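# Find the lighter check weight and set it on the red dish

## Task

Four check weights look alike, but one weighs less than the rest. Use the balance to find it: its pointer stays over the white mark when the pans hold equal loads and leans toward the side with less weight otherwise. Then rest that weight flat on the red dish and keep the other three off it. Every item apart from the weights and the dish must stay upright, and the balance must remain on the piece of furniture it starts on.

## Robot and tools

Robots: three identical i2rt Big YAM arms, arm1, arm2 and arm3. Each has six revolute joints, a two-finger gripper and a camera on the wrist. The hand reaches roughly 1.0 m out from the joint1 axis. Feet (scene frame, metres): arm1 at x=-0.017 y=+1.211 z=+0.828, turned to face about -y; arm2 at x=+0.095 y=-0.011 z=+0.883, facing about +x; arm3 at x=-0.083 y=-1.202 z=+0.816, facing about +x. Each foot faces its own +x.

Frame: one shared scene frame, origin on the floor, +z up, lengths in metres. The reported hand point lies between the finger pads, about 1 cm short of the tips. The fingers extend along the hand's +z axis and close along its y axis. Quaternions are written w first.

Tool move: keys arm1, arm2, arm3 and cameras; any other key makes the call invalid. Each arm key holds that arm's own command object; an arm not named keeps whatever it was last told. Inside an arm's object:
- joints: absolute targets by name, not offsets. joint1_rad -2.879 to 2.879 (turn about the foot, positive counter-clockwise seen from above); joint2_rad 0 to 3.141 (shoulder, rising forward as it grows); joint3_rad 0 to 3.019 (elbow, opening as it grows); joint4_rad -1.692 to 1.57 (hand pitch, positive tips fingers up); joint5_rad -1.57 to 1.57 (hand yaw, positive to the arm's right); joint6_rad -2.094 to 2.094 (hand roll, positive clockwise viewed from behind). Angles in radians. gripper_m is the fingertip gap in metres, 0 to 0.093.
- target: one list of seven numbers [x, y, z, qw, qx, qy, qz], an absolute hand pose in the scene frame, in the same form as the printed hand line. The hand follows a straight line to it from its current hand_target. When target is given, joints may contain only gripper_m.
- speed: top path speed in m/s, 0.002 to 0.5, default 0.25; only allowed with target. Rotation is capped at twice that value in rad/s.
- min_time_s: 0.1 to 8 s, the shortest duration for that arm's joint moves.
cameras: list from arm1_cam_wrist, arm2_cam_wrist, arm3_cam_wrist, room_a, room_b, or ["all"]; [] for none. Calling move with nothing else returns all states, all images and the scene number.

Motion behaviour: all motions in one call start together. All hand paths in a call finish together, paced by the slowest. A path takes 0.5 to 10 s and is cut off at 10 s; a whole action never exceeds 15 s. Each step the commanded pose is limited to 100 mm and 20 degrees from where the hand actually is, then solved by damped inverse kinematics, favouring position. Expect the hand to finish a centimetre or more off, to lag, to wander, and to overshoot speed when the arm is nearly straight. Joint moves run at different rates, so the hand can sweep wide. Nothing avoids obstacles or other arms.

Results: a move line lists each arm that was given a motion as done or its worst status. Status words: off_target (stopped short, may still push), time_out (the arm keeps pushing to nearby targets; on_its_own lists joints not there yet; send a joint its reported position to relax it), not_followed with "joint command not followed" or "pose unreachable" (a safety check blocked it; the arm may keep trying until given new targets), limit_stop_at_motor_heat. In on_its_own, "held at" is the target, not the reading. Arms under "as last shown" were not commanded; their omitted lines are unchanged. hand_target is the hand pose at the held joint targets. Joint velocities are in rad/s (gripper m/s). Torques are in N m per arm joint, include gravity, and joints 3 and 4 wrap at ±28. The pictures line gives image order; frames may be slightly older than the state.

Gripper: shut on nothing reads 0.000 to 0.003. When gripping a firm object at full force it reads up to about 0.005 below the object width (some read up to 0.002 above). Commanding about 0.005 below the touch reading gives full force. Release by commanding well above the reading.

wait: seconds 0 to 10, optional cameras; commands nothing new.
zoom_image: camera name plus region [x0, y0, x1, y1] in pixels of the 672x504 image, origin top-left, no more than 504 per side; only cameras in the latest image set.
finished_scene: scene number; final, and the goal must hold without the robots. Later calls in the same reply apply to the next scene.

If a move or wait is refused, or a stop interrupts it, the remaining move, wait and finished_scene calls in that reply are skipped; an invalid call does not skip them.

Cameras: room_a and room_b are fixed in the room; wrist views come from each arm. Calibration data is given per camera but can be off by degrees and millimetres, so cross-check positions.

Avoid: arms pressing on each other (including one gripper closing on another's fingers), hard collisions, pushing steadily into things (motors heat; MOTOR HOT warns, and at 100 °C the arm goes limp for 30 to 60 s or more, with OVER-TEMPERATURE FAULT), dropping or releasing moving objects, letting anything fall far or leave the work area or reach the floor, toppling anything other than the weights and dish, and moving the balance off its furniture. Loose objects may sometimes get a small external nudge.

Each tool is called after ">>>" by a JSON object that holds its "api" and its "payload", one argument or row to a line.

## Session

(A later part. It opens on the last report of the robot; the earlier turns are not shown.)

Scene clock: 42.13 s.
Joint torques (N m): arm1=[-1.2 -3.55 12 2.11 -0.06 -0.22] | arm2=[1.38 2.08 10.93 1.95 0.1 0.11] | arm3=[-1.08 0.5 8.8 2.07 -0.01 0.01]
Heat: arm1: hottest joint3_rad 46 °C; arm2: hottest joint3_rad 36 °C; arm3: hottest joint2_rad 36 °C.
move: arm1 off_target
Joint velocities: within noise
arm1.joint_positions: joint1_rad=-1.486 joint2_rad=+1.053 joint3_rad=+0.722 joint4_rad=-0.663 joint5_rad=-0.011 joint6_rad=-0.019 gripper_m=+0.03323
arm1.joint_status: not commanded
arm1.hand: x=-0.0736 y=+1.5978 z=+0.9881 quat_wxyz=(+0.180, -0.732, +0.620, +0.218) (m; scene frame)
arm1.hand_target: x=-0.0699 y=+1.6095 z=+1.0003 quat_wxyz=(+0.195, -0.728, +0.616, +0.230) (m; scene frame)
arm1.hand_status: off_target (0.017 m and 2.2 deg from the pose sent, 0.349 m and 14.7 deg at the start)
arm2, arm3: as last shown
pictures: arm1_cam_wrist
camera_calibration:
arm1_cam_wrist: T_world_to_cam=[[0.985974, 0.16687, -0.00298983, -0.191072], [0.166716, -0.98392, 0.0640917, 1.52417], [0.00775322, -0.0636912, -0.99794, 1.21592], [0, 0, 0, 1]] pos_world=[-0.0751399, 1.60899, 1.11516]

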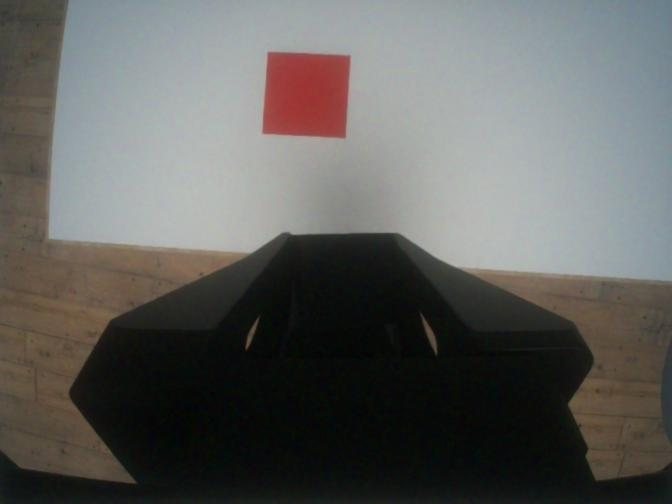

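>>> {"api": "move", "payload": {
  "arm1": {"target": [-0.13, 1.665, 0.89, -0.1945, 0.728, -0.616, -0.2297], "speed": 0.2},
  "cameras": ["arm1_cam_wrist"]
}}

>>> {"api": "zoom_image", "payload": {
  "camera": "arm1_cam_wrist",
  "region": [200, 0, 480, 260]
}}

Scene clock: 44.17 s.
Joint torques (N m): arm1=[0.73 -7.18 10.93 2.13 0.22 0.02] | arm2=[1.67 2.02 10.96 1.96 0.06 0.11] | arm3=[-1.14 0.5 8.8 2.09 -0.02 0.01]
Heat: arm1: hottest joint3_rad 46 °C; arm2: hottest joint3_rad 36 °C; arm3: hottest joint3_rad 37 °C.
move: arm1 off_target
Joint velocities: within noise
arm1.joint_positions: joint1_rad=-1.372 joint2_rad=+1.420 joint3_rad=+0.685 joint4_rad=-0.270 joint5_rad=+0.063 joint6_rad=+0.067 gripper_m=+0.03323
arm1.joint_status: not commanded
arm1.hand: x=-0.1203 y=+1.6480 z=+0.8767 quat_wxyz=(+0.183, -0.735, +0.618, +0.210) (m; scene frame)
arm1.hand_target: x=-0.1299 y=+1.6642 z=+0.8906 quat_wxyz=(+0.194, -0.728, +0.616, +0.230) (m; scene frame)
arm1.hand_status: off_target (0.024 m and 2.7 deg from the pose sent, 0.132 m and 2.2 deg at the start)
arm2, arm3: as last shown
pictures: arm1_cam_wrist
camera_calibration:
arm1_cam_wrist: T_world_to_cam=[[0.985622, 0.168464, 0.0129972, -0.17047], [0.167111, -0.983285, 0.0722829, 1.58023], [0.024957, -0.0690717, -0.997299, 1.11868], [0, 0, 0, 1]] pos_world=[-0.123973, 1.6598, 1.00365]

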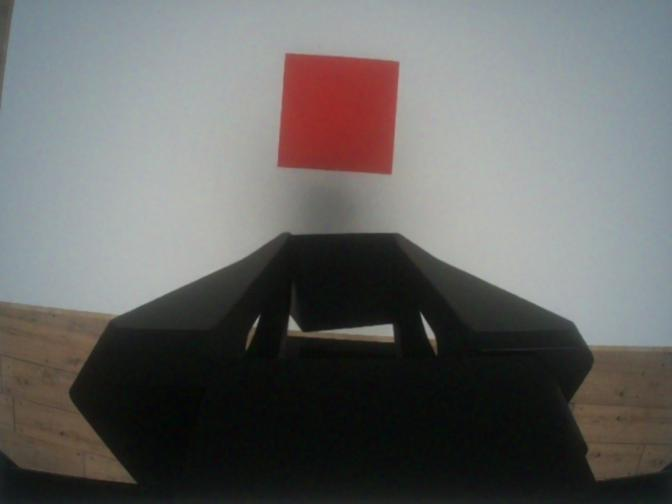

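Scaled by 1.800 from the camera's 672x504 image, which has a finer 960x720 frame.

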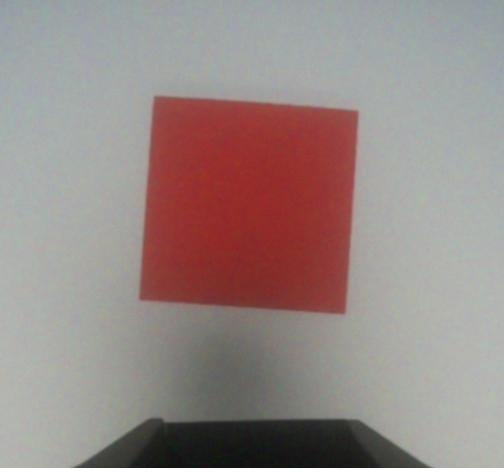

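>>> {"api": "move", "payload": {
  "arm1": {"target": [-0.143, 1.766, 0.775, -0.1945, 0.728, -0.616, -0.2297], "speed": 0.15},
  "cameras": ["arm1_cam_wrist", "room_a"]
}}

>>> {"api": "zoom_image", "payload": {
  "camera": "arm1_cam_wrist",
  "region": [180, 100, 500, 380]
}}

>>> {"api": "zoom_image", "payload": {
  "camera": "room_a",
  "region": [80, 260, 220, 380]
}}

Scene clock: 46.43 s.
Joint torques (N m): arm1=[-1.03 -10.81 9.84 1.96 0.01 -0.24] | arm2=[1.44 2.26 10.95 1.95 0.09 0.11] | arm3=[-1.2 0.5 8.8 2.07 -0.01 0.01]
Heat: arm1: hottest joint3_rad 46 °C; arm2: hottest joint3_rad 36 °C; arm3: hottest joint3_rad 37 °C.
move: arm1 off_target
Joint velocities: within noise
arm1.joint_positions: joint1_rad=-1.380 joint2_rad=+1.892 joint3_rad=+0.889 joint4_rad=-0.008 joint5_rad=+0.051 joint6_rad=+0.067 gripper_m=+0.03323
arm1.joint_status: not commanded
arm1.hand: x=-0.1435 y=+1.7392 z=+0.7628 quat_wxyz=(+0.178, -0.734, +0.620, +0.210) (m; scene frame)
arm1.hand_target: x=-0.1426 y=+1.7648 z=+0.7760 quat_wxyz=(+0.195, -0.728, +0.616, +0.229) (m; scene frame)
arm1.hand_status: off_target (0.029 m and 3.0 deg from the pose sent, 0.157 m and 2.7 deg at the start)
arm2, arm3: as last shown
pictures: arm1_cam_wrist, room_a
camera_calibration:
arm1_cam_wrist: T_world_to_cam=[[0.985764, 0.168101, 0.00349269, -0.153562], [0.1673, -0.982713, 0.0792854, 1.67573], [0.0167603, -0.0775724, -0.996846, 1.0253], [0, 0, 0, 1]] pos_world=[-0.146158, 1.75211, 0.889745]

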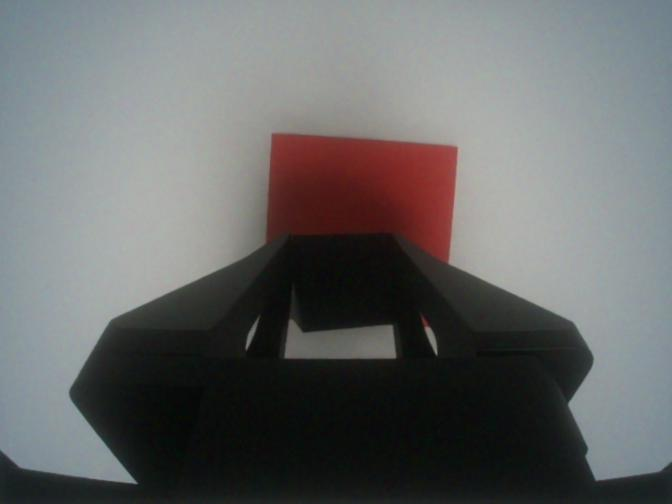

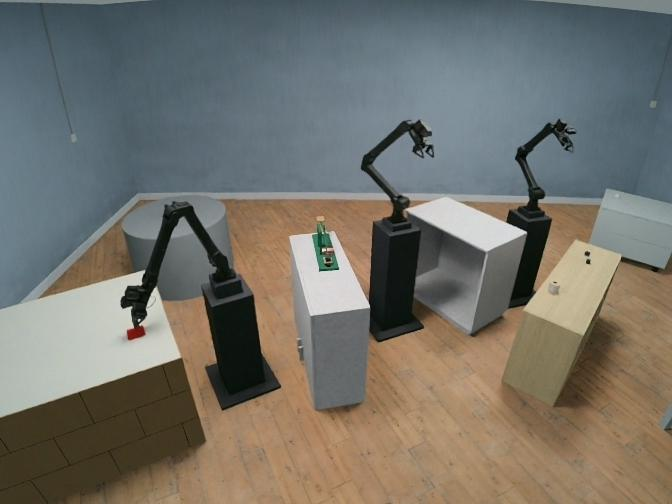

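Scaled by 1.575 from the camera's 672x504 image, which has a finer 960x720 frame.

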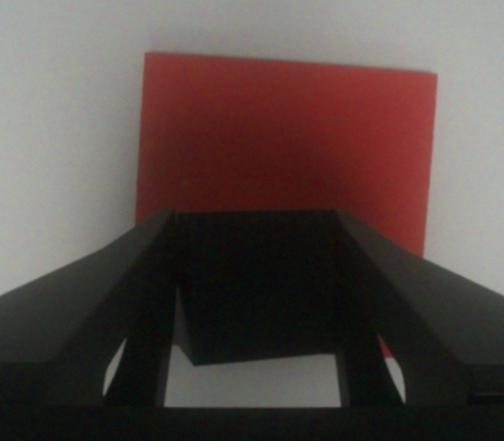

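Scaled by 3.600 from the camera's 672x504 image, which has a finer 960x720 frame.

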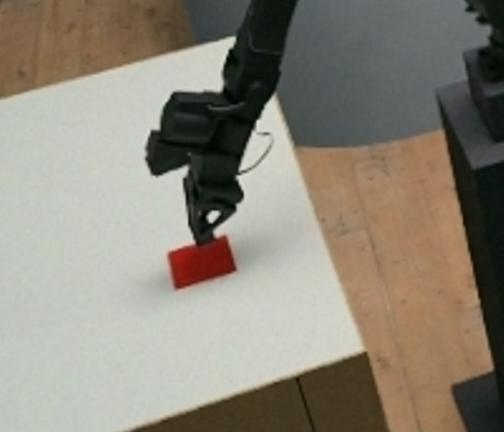

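>>> {"api": "move", "payload": {
  "arm1": {"target": [-0.138, 1.776, 0.742, -0.1945, 0.728, -0.616, -0.2297], "speed": 0.08},
  "cameras": ["arm1_cam_wrist"]
}}

>>> {"api": "zoom_image", "payload": {
  "camera": "arm1_cam_wrist",
  "region": [180, 100, 500, 380]
}}

Scene clock: 48.03 s.
Joint torques (N m): arm1=[-0.73 -11.52 8.9 1.95 -0.03 -0.22] | arm2=[1.61 2.14 10.95 1.94 0.08 0.11] | arm3=[-1.14 0.44 8.8 2.06 -0.01 0.01]
Heat: arm1: hottest joint3_rad 46 °C; arm2: hottest joint3_rad 36 °C; arm3: hottest joint3_rad 37 °C.
move: arm1 off_target
Joint velocities: within noise
arm1.joint_positions: joint1_rad=-1.396 joint2_rad=+1.988 joint3_rad=+0.919 joint4_rad=+0.061 joint5_rad=+0.042 joint6_rad=+0.056 gripper_m=+0.03323
arm1.joint_status: not commanded
arm1.hand: x=-0.1391 y=+1.7506 z=+0.7311 quat_wxyz=(+0.178, -0.733, +0.621, +0.212) (m; scene frame)
arm1.hand_target: x=-0.1377 y=+1.7750 z=+0.7429 quat_wxyz=(+0.195, -0.728, +0.616, +0.229) (m; scene frame)
arm1.hand_status: off_target (0.028 m and 2.9 deg from the pose sent, 0.043 m and 3.0 deg at the start)
arm2, arm3: as last shown
pictures: arm1_cam_wrist
camera_calibration:
arm1_cam_wrist: T_world_to_cam=[[0.986151, 0.165841, 0.0015573, -0.154274], [0.165228, -0.983228, 0.0772147, 1.69086], [0.0143366, -0.0758881, -0.997013, 0.991327], [0, 0, 0, 1]] pos_world=[-0.141451, 1.76331, 0.858047]

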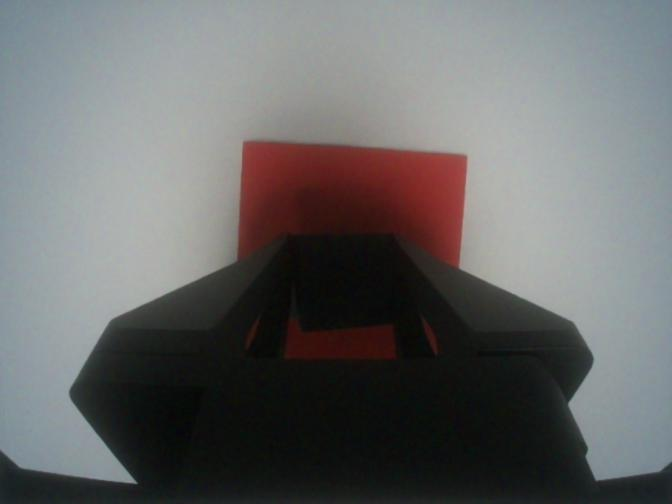

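Scaled by 1.575 from the camera's 672x504 image, which has a finer 960x720 frame.

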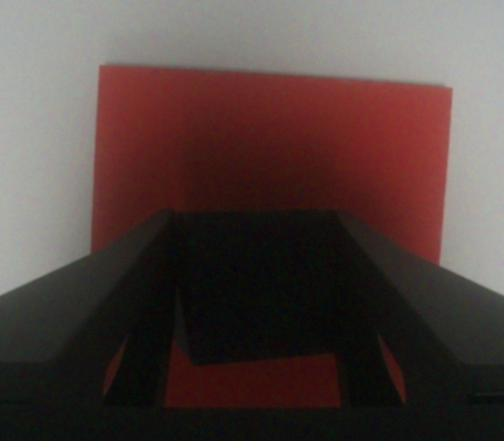

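>>> {"api": "move", "payload": {
  "arm1": {"target": [-0.138, 1.776, 0.735, -0.1945, 0.728, -0.616, -0.2297], "speed": 0.05},
  "cameras": ["arm1_cam_wrist"]
}}

>>> {"api": "zoom_image", "payload": {
  "camera": "arm1_cam_wrist",
  "region": [180, 100, 500, 380]
}}

Scene clock: 49.20 s.
Joint torques (N m): arm1=[-1.55 -11.46 8.95 2.09 -0.02 -0.25] | arm2=[1.55 2.14 10.95 1.92 0.07 0.11] | arm3=[-1.2 0.44 8.79 2.07 0 0.01]
Heat: arm1: hottest joint3_rad 46 °C; arm2: hottest joint3_rad 36 °C; arm3: hottest joint3_rad 37 °C.
move: arm1 off_target
Joint velocities: within noise
arm1.joint_positions: joint1_rad=-1.396 joint2_rad=+1.998 joint3_rad=+0.920 joint4_rad=+0.076 joint5_rad=+0.042 joint6_rad=+0.056 gripper_m=+0.03323
arm1.joint_status: not commanded
arm1.hand: x=-0.1396 y=+1.7522 z=+0.7283 quat_wxyz=(+0.180, -0.733, +0.620, +0.214) (m; scene frame)
arm1.hand_target: x=-0.1377 y=+1.7750 z=+0.7358 quat_wxyz=(+0.195, -0.728, +0.616, +0.229) (m; scene frame)
arm1.hand_status: off_target (0.025 m and 2.5 deg from the pose sent, 0.026 m and 2.9 deg at the start)
arm2, arm3: as last shown
pictures: arm1_cam_wrist
camera_calibration:
arm1_cam_wrist: T_world_to_cam=[[0.986069, 0.166331, 0.000944708, -0.154541], [0.165853, -0.983632, 0.0704282, 1.69839], [0.0126437, -0.0692905, -0.997516, 0.97715], [0, 0, 0, 1]] pos_world=[-0.141649, 1.764, 0.855254]

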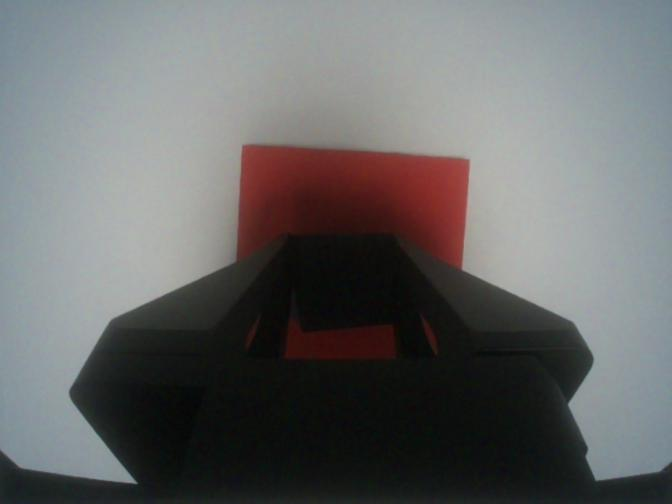

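Scaled by 1.575 from the camera's 672x504 image, which has a finer 960x720 frame.

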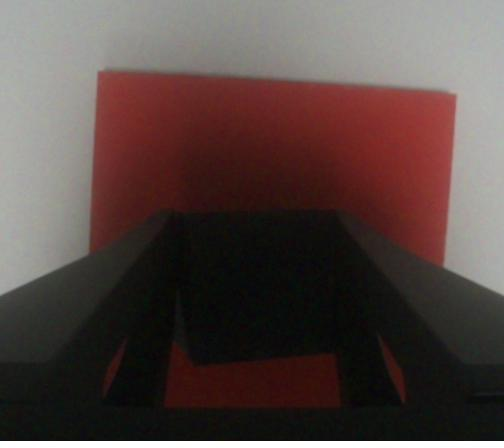

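>>> {"api": "move", "payload": {
  "arm1": {"target": [-0.138, 1.774, 0.725, -0.1945, 0.728, -0.616, -0.2297], "speed": 0.05}
}}

>>> {"api": "move", "payload": {
  "arm1": {"target": [-0.138, 1.773, 0.719, -0.1945, 0.728, -0.616, -0.2297], "speed": 0.05},
  "cameras": ["arm1_cam_wrist"]
}}

>>> {"api": "zoom_image", "payload": {
  "camera": "arm1_cam_wrist",
  "region": [180, 100, 500, 380]
}}

Scene clock: 50.33 s.
Joint torques (N m): arm1=[-0.91 -9.47 8.5 2.17 -0.02 -0.24] | arm2=[1.44 2.02 10.96 1.94 0.08 0.11] | arm3=[-1.03 0.38 8.8 2.03 -0.01 0.01]
Heat: arm1: hottest joint3_rad 46 °C; arm2: hottest joint3_rad 36 °C; arm3: hottest joint3_rad 37 °C.
move: arm1 off_target
Joint velocities: within noise
arm1.joint_positions: joint1_rad=-1.396 joint2_rad=+2.006 joint3_rad=+0.920 joint4_rad=+0.104 joint5_rad=+0.042 joint6_rad=+0.056 gripper_m=+0.03323
arm1.joint_status: not commanded
arm1.hand: x=-0.1405 y=+1.7559 z=+0.7275 quat_wxyz=(+0.185, -0.731, +0.619, +0.222) (m; scene frame)
arm1.hand_target: x=-0.1378 y=+1.7731 z=+0.7254 quat_wxyz=(+0.195, -0.728, +0.616, +0.229) (m; scene frame)
arm1.hand_status: off_target (0.018 m and 1.5 deg from the pose sent, 0.022 m and 2.5 deg at the start)
arm2, arm3: as last shown
pictures: none

Scene clock: 51.30 s.
Joint torques (N m): arm1=[-0.85 -9.23 8.43 2.21 0.01 -0.22] | arm2=[1.55 2.08 11 1.92 0.09 0.11] | arm3=[-1.2 0.38 8.81 2.09 -0.01 0.01]
Heat: arm1: hottest joint3_rad 46 °C; arm2: hottest joint3_rad 36 °C; arm3: hottest joint3_rad 37 °C.
move: arm1 off_target
Joint velocities: within noise
arm1.joint_positions: joint1_rad=-1.396 joint2_rad=+2.010 joint3_rad=+0.920 joint4_rad=+0.120 joint5_rad=+0.042 joint6_rad=+0.056 gripper_m=+0.03323
arm1.joint_status: not commanded
arm1.hand: x=-0.1410 y=+1.7581 z=+0.7272 quat_wxyz=(+0.189, -0.729, +0.618, +0.226) (m; scene frame)
arm1.hand_target: x=-0.1378 y=+1.7721 z=+0.7194 quat_wxyz=(+0.195, -0.728, +0.616, +0.230) (m; scene frame)
arm1.hand_status: off_target (0.017 m and 0.8 deg from the pose sent, 0.019 m and 1.5 deg at the start)
arm2, arm3: as last shown
pictures: arm1_cam_wrist
camera_calibration:
arm1_cam_wrist: T_world_to_cam=[[0.98612, 0.166033, -0.00112658, -0.152114], [0.165944, -0.98532, 0.0400797, 1.72955], [0.00554453, -0.0397104, -0.999196, 0.92482], [0, 0, 0, 1]] pos_world=[-0.142135, 1.76614, 0.854585]

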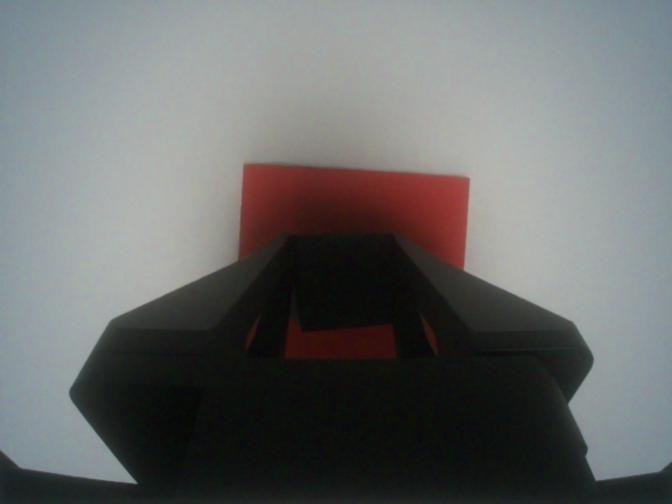

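Scaled by 1.575 from the camera's 672x504 image, which has a finer 960x720 frame.

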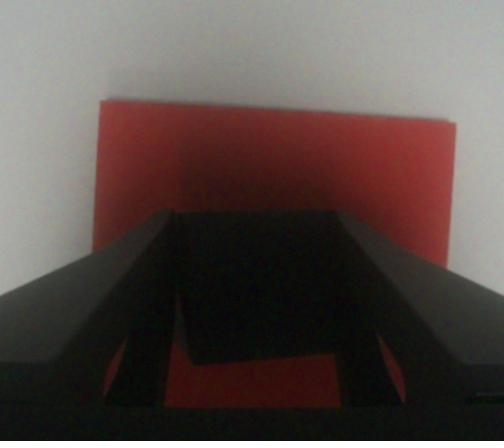

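>>> {"api": "move", "payload": {
  "arm1": {"joints": {"gripper_m": 0.045}},
  "cameras": ["arm1_cam_wrist"]
}}

>>> {"api": "zoom_image", "payload": {
  "camera": "arm1_cam_wrist",
  "region": [180, 100, 500, 380]
}}

Scene clock: 52.30 s.
Joint torques (N m): arm1=[-1.14 -10.99 7.61 1.8 0.04 -0.22] | arm2=[1.49 2.26 10.95 1.91 0.06 0.12] | arm3=[-1.2 0.5 8.79 2.07 -0.01 0]
Heat: arm1: hottest joint3_rad 46 °C; arm2: hottest joint3_rad 37 °C; arm3: hottest joint3_rad 37 °C.
move: arm1 done
Joint velocities: within noise
arm1.joint_positions: joint1_rad=-1.396 joint2_rad=+2.041 joint3_rad=+0.925 joint4_rad=+0.124 joint5_rad=+0.041 joint6_rad=+0.056 gripper_m=+0.04492
arm1.joint_status: all done
arm1.hand: x=-0.1404 y=+1.7544 z=+0.7129 quat_wxyz=(+0.182, -0.732, +0.619, +0.218) (m; scene frame)
arm1.hand_target: x=-0.1378 y=+1.7721 z=+0.7194 quat_wxyz=(+0.195, -0.728, +0.616, +0.230) (m; scene frame)
arm1.hand_status: not commanded
arm2.joint_positions: joint1_rad=+0.482 joint2_rad=+0.585 joint3_rad=+1.357 joint4_rad=-1.462 joint5_rad=+0.226 joint6_rad=+0.023 gripper_m=+0.09396
arm2.joint_status: not commanded
arm2.hand: x=-0.1095 y=-0.0683 z=+1.3892 quat_wxyz=(-0.010, +0.891, +0.138, -0.433) (m; scene frame)
arm2.hand_target: x=-0.1075 y=-0.0675 z=+1.4001 quat_wxyz=(-0.007, +0.885, +0.136, -0.444) (m; scene frame)
arm2.hand_status: not commanded
arm3.joint_positions: joint1_rad=-0.065 joint2_rad=+0.649 joint3_rad=+1.390 joint4_rad=-1.161 joint5_rad=-0.034 joint6_rad=-0.702 gripper_m=+0.09396
arm3.joint_status: not commanded
arm3.hand: x=-0.3410 y=-1.1470 z=+1.3892 quat_wxyz=(-0.236, +0.811, +0.203, -0.495) (m; scene frame)
arm3.hand_target: x=-0.3379 y=-1.1478 z=+1.4005 quat_wxyz=(-0.241, +0.805, +0.201, -0.504) (m; scene frame)
arm3.hand_status: not commanded
pictures: arm1_cam_wrist
camera_calibration:
arm1_cam_wrist: T_world_to_cam=[[0.98598, 0.166864, -0.000595147, -0.153878], [0.166586, -0.984116, 0.0613523, 1.70919], [0.00965179, -0.0605912, -0.998116, 0.946802], [0, 0, 0, 1]] pos_world=[-0.142143, 1.76508, 0.840064]

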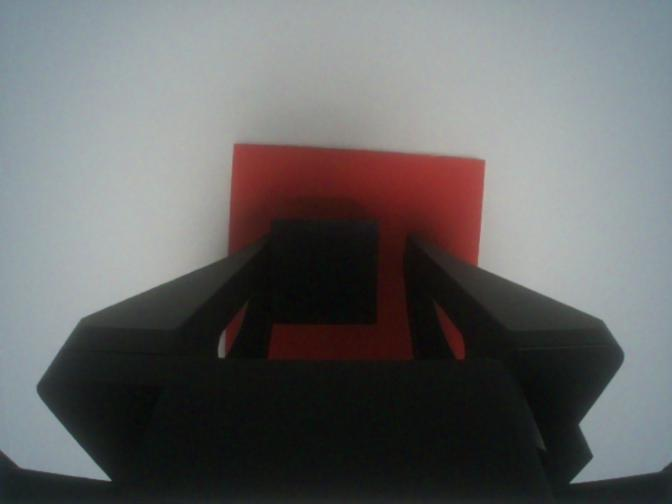

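Scaled by 1.575 from the camera's 672x504 image, which has a finer 960x720 frame.

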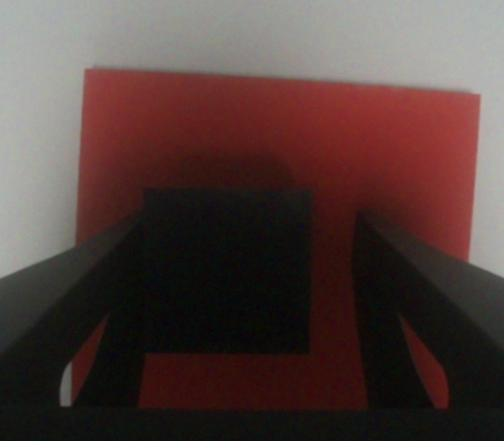

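>>> {"api": "move", "payload": {
  "arm1": {"joints": {"gripper_m": 0.066}}
}}

>>> {"api": "move", "payload": {
  "arm1": {"target": [-0.123, 1.69, 0.86, -0.1945, 0.728, -0.616, -0.2297], "speed": 0.12},
  "cameras": ["arm1_cam_wrist", "room_a", "room_b"]
}}

>>> {"api": "zoom_image", "payload": {
  "camera": "arm1_cam_wrist",
  "region": [180, 50, 500, 330]
}}

>>> {"api": "zoom_image", "payload": {
  "camera": "room_a",
  "region": [270, 200, 390, 290]
}}

Scene clock: 53.13 s.
Joint torques (N m): arm1=[-1.08 -10.99 7.72 1.92 0.04 -0.22] | arm2=[1.55 2.2 10.95 1.89 0.09 0.11] | arm3=[-1.14 0.38 8.77 2.07 -0.01 0.01]
Heat: arm1: hottest joint3_rad 46 °C; arm2: hottest joint3_rad 37 °C; arm3: hottest joint3_rad 37 °C.
move: arm1 done
Joint velocities: within noise
arm1.joint_positions: joint1_rad=-1.396 joint2_rad=+2.041 joint3_rad=+0.925 joint4_rad=+0.124 joint5_rad=+0.041 joint6_rad=+0.056 gripper_m=+0.06581
arm1.joint_status: all done
arm1.hand: x=-0.1404 y=+1.7544 z=+0.7129 quat_wxyz=(+0.182, -0.732, +0.619, +0.218) (m; scene frame)
arm1.hand_target: x=-0.1378 y=+1.7721 z=+0.7194 quat_wxyz=(+0.195, -0.728, +0.616, +0.230) (m; scene frame)
arm1.hand_status: not commanded
arm2, arm3: as last shown
pictures: none

Scene clock: 55.27 s.
Joint torques (N m): arm1=[-0.62 -10.23 8.06 1.02 0.17 -0.14] | arm2=[1.61 2.2 10.97 1.92 0.06 0.11] | arm3=[-1.08 0.5 8.81 2.07 -0.01 0.01]
Heat: arm1: hottest joint3_rad 45 °C; arm2: hottest joint3_rad 37 °C; arm3: hottest joint3_rad 37 °C.
move: arm1 off_target
Joint velocities: within noise
arm1.joint_positions: joint1_rad=-1.396 joint2_rad=+1.571 joint3_rad=+0.743 joint4_rad=-0.148 joint5_rad=+0.044 joint6_rad=+0.056 gripper_m=+0.06590
arm1.joint_status: not commanded
arm1.hand: x=-0.1225 y=+1.6870 z=+0.8492 quat_wxyz=(+0.188, -0.730, +0.618, +0.223) (m; scene frame)
arm1.hand_target: x=-0.1231 y=+1.6900 z=+0.8599 quat_wxyz=(+0.195, -0.728, +0.616, +0.230) (m; scene frame)
arm1.hand_status: off_target (0.011 m and 1.1 deg from the pose sent, 0.161 m and 2.0 deg at the start)
arm2, arm3: as last shown
pictures: arm1_cam_wrist, room_a, room_b
camera_calibration:
arm1_cam_wrist: T_world_to_cam=[[0.986323, 0.16482, 0.00115916, -0.158151], [0.164603, -0.985341, 0.0448215, 1.64736], [0.00852962, -0.0440176, -0.998994, 1.05129], [0, 0, 0, 1]] pos_world=[-0.12414, 1.69555, 0.97658]

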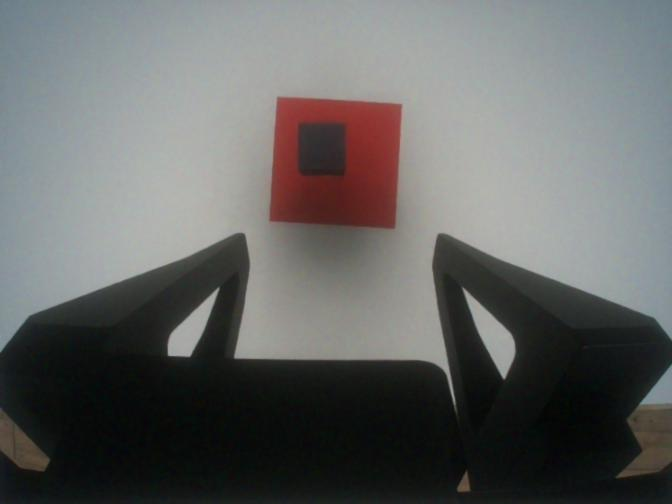

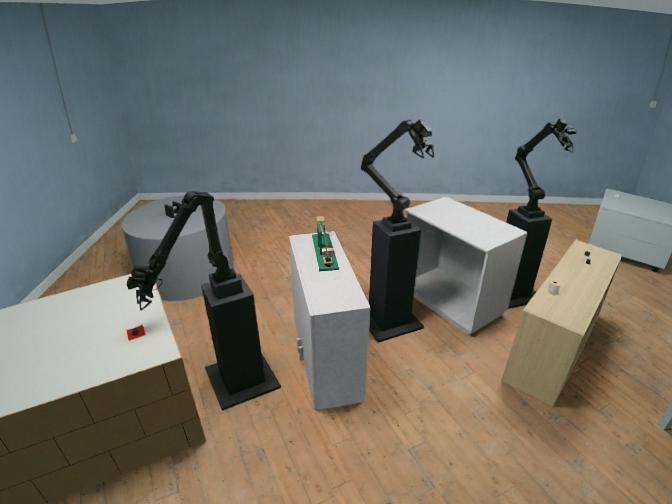

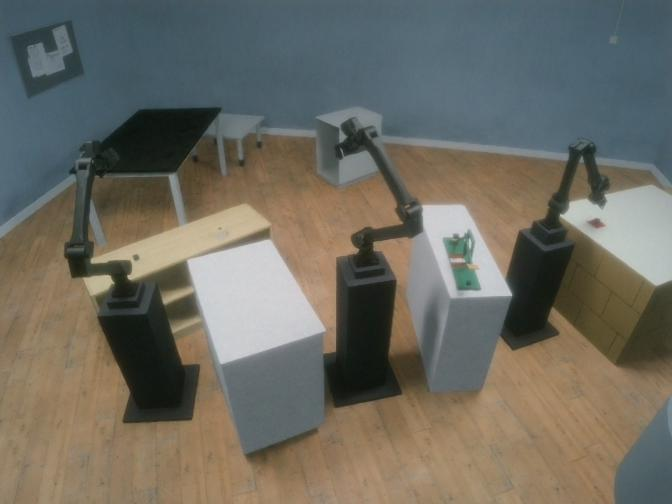

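Scaled by 1.575 from the camera's 672x504 image, which has a finer 960x720 frame.

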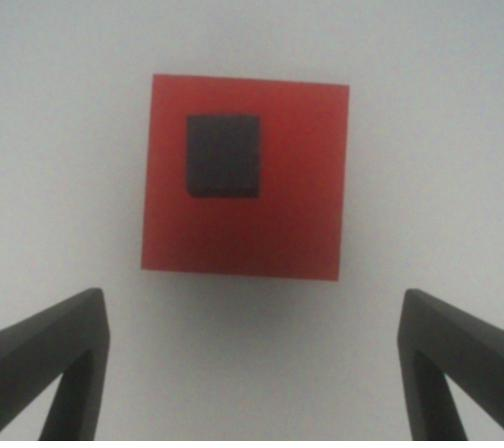

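Scaled by 4.200 from the camera's 672x504 image, which has a finer 960x720 frame.

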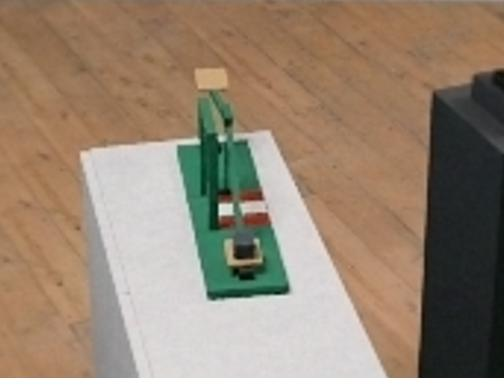

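>>> {"api": "finished_scene", "payload": {
  "scene": 1
}}

The scene is finished: the task was done.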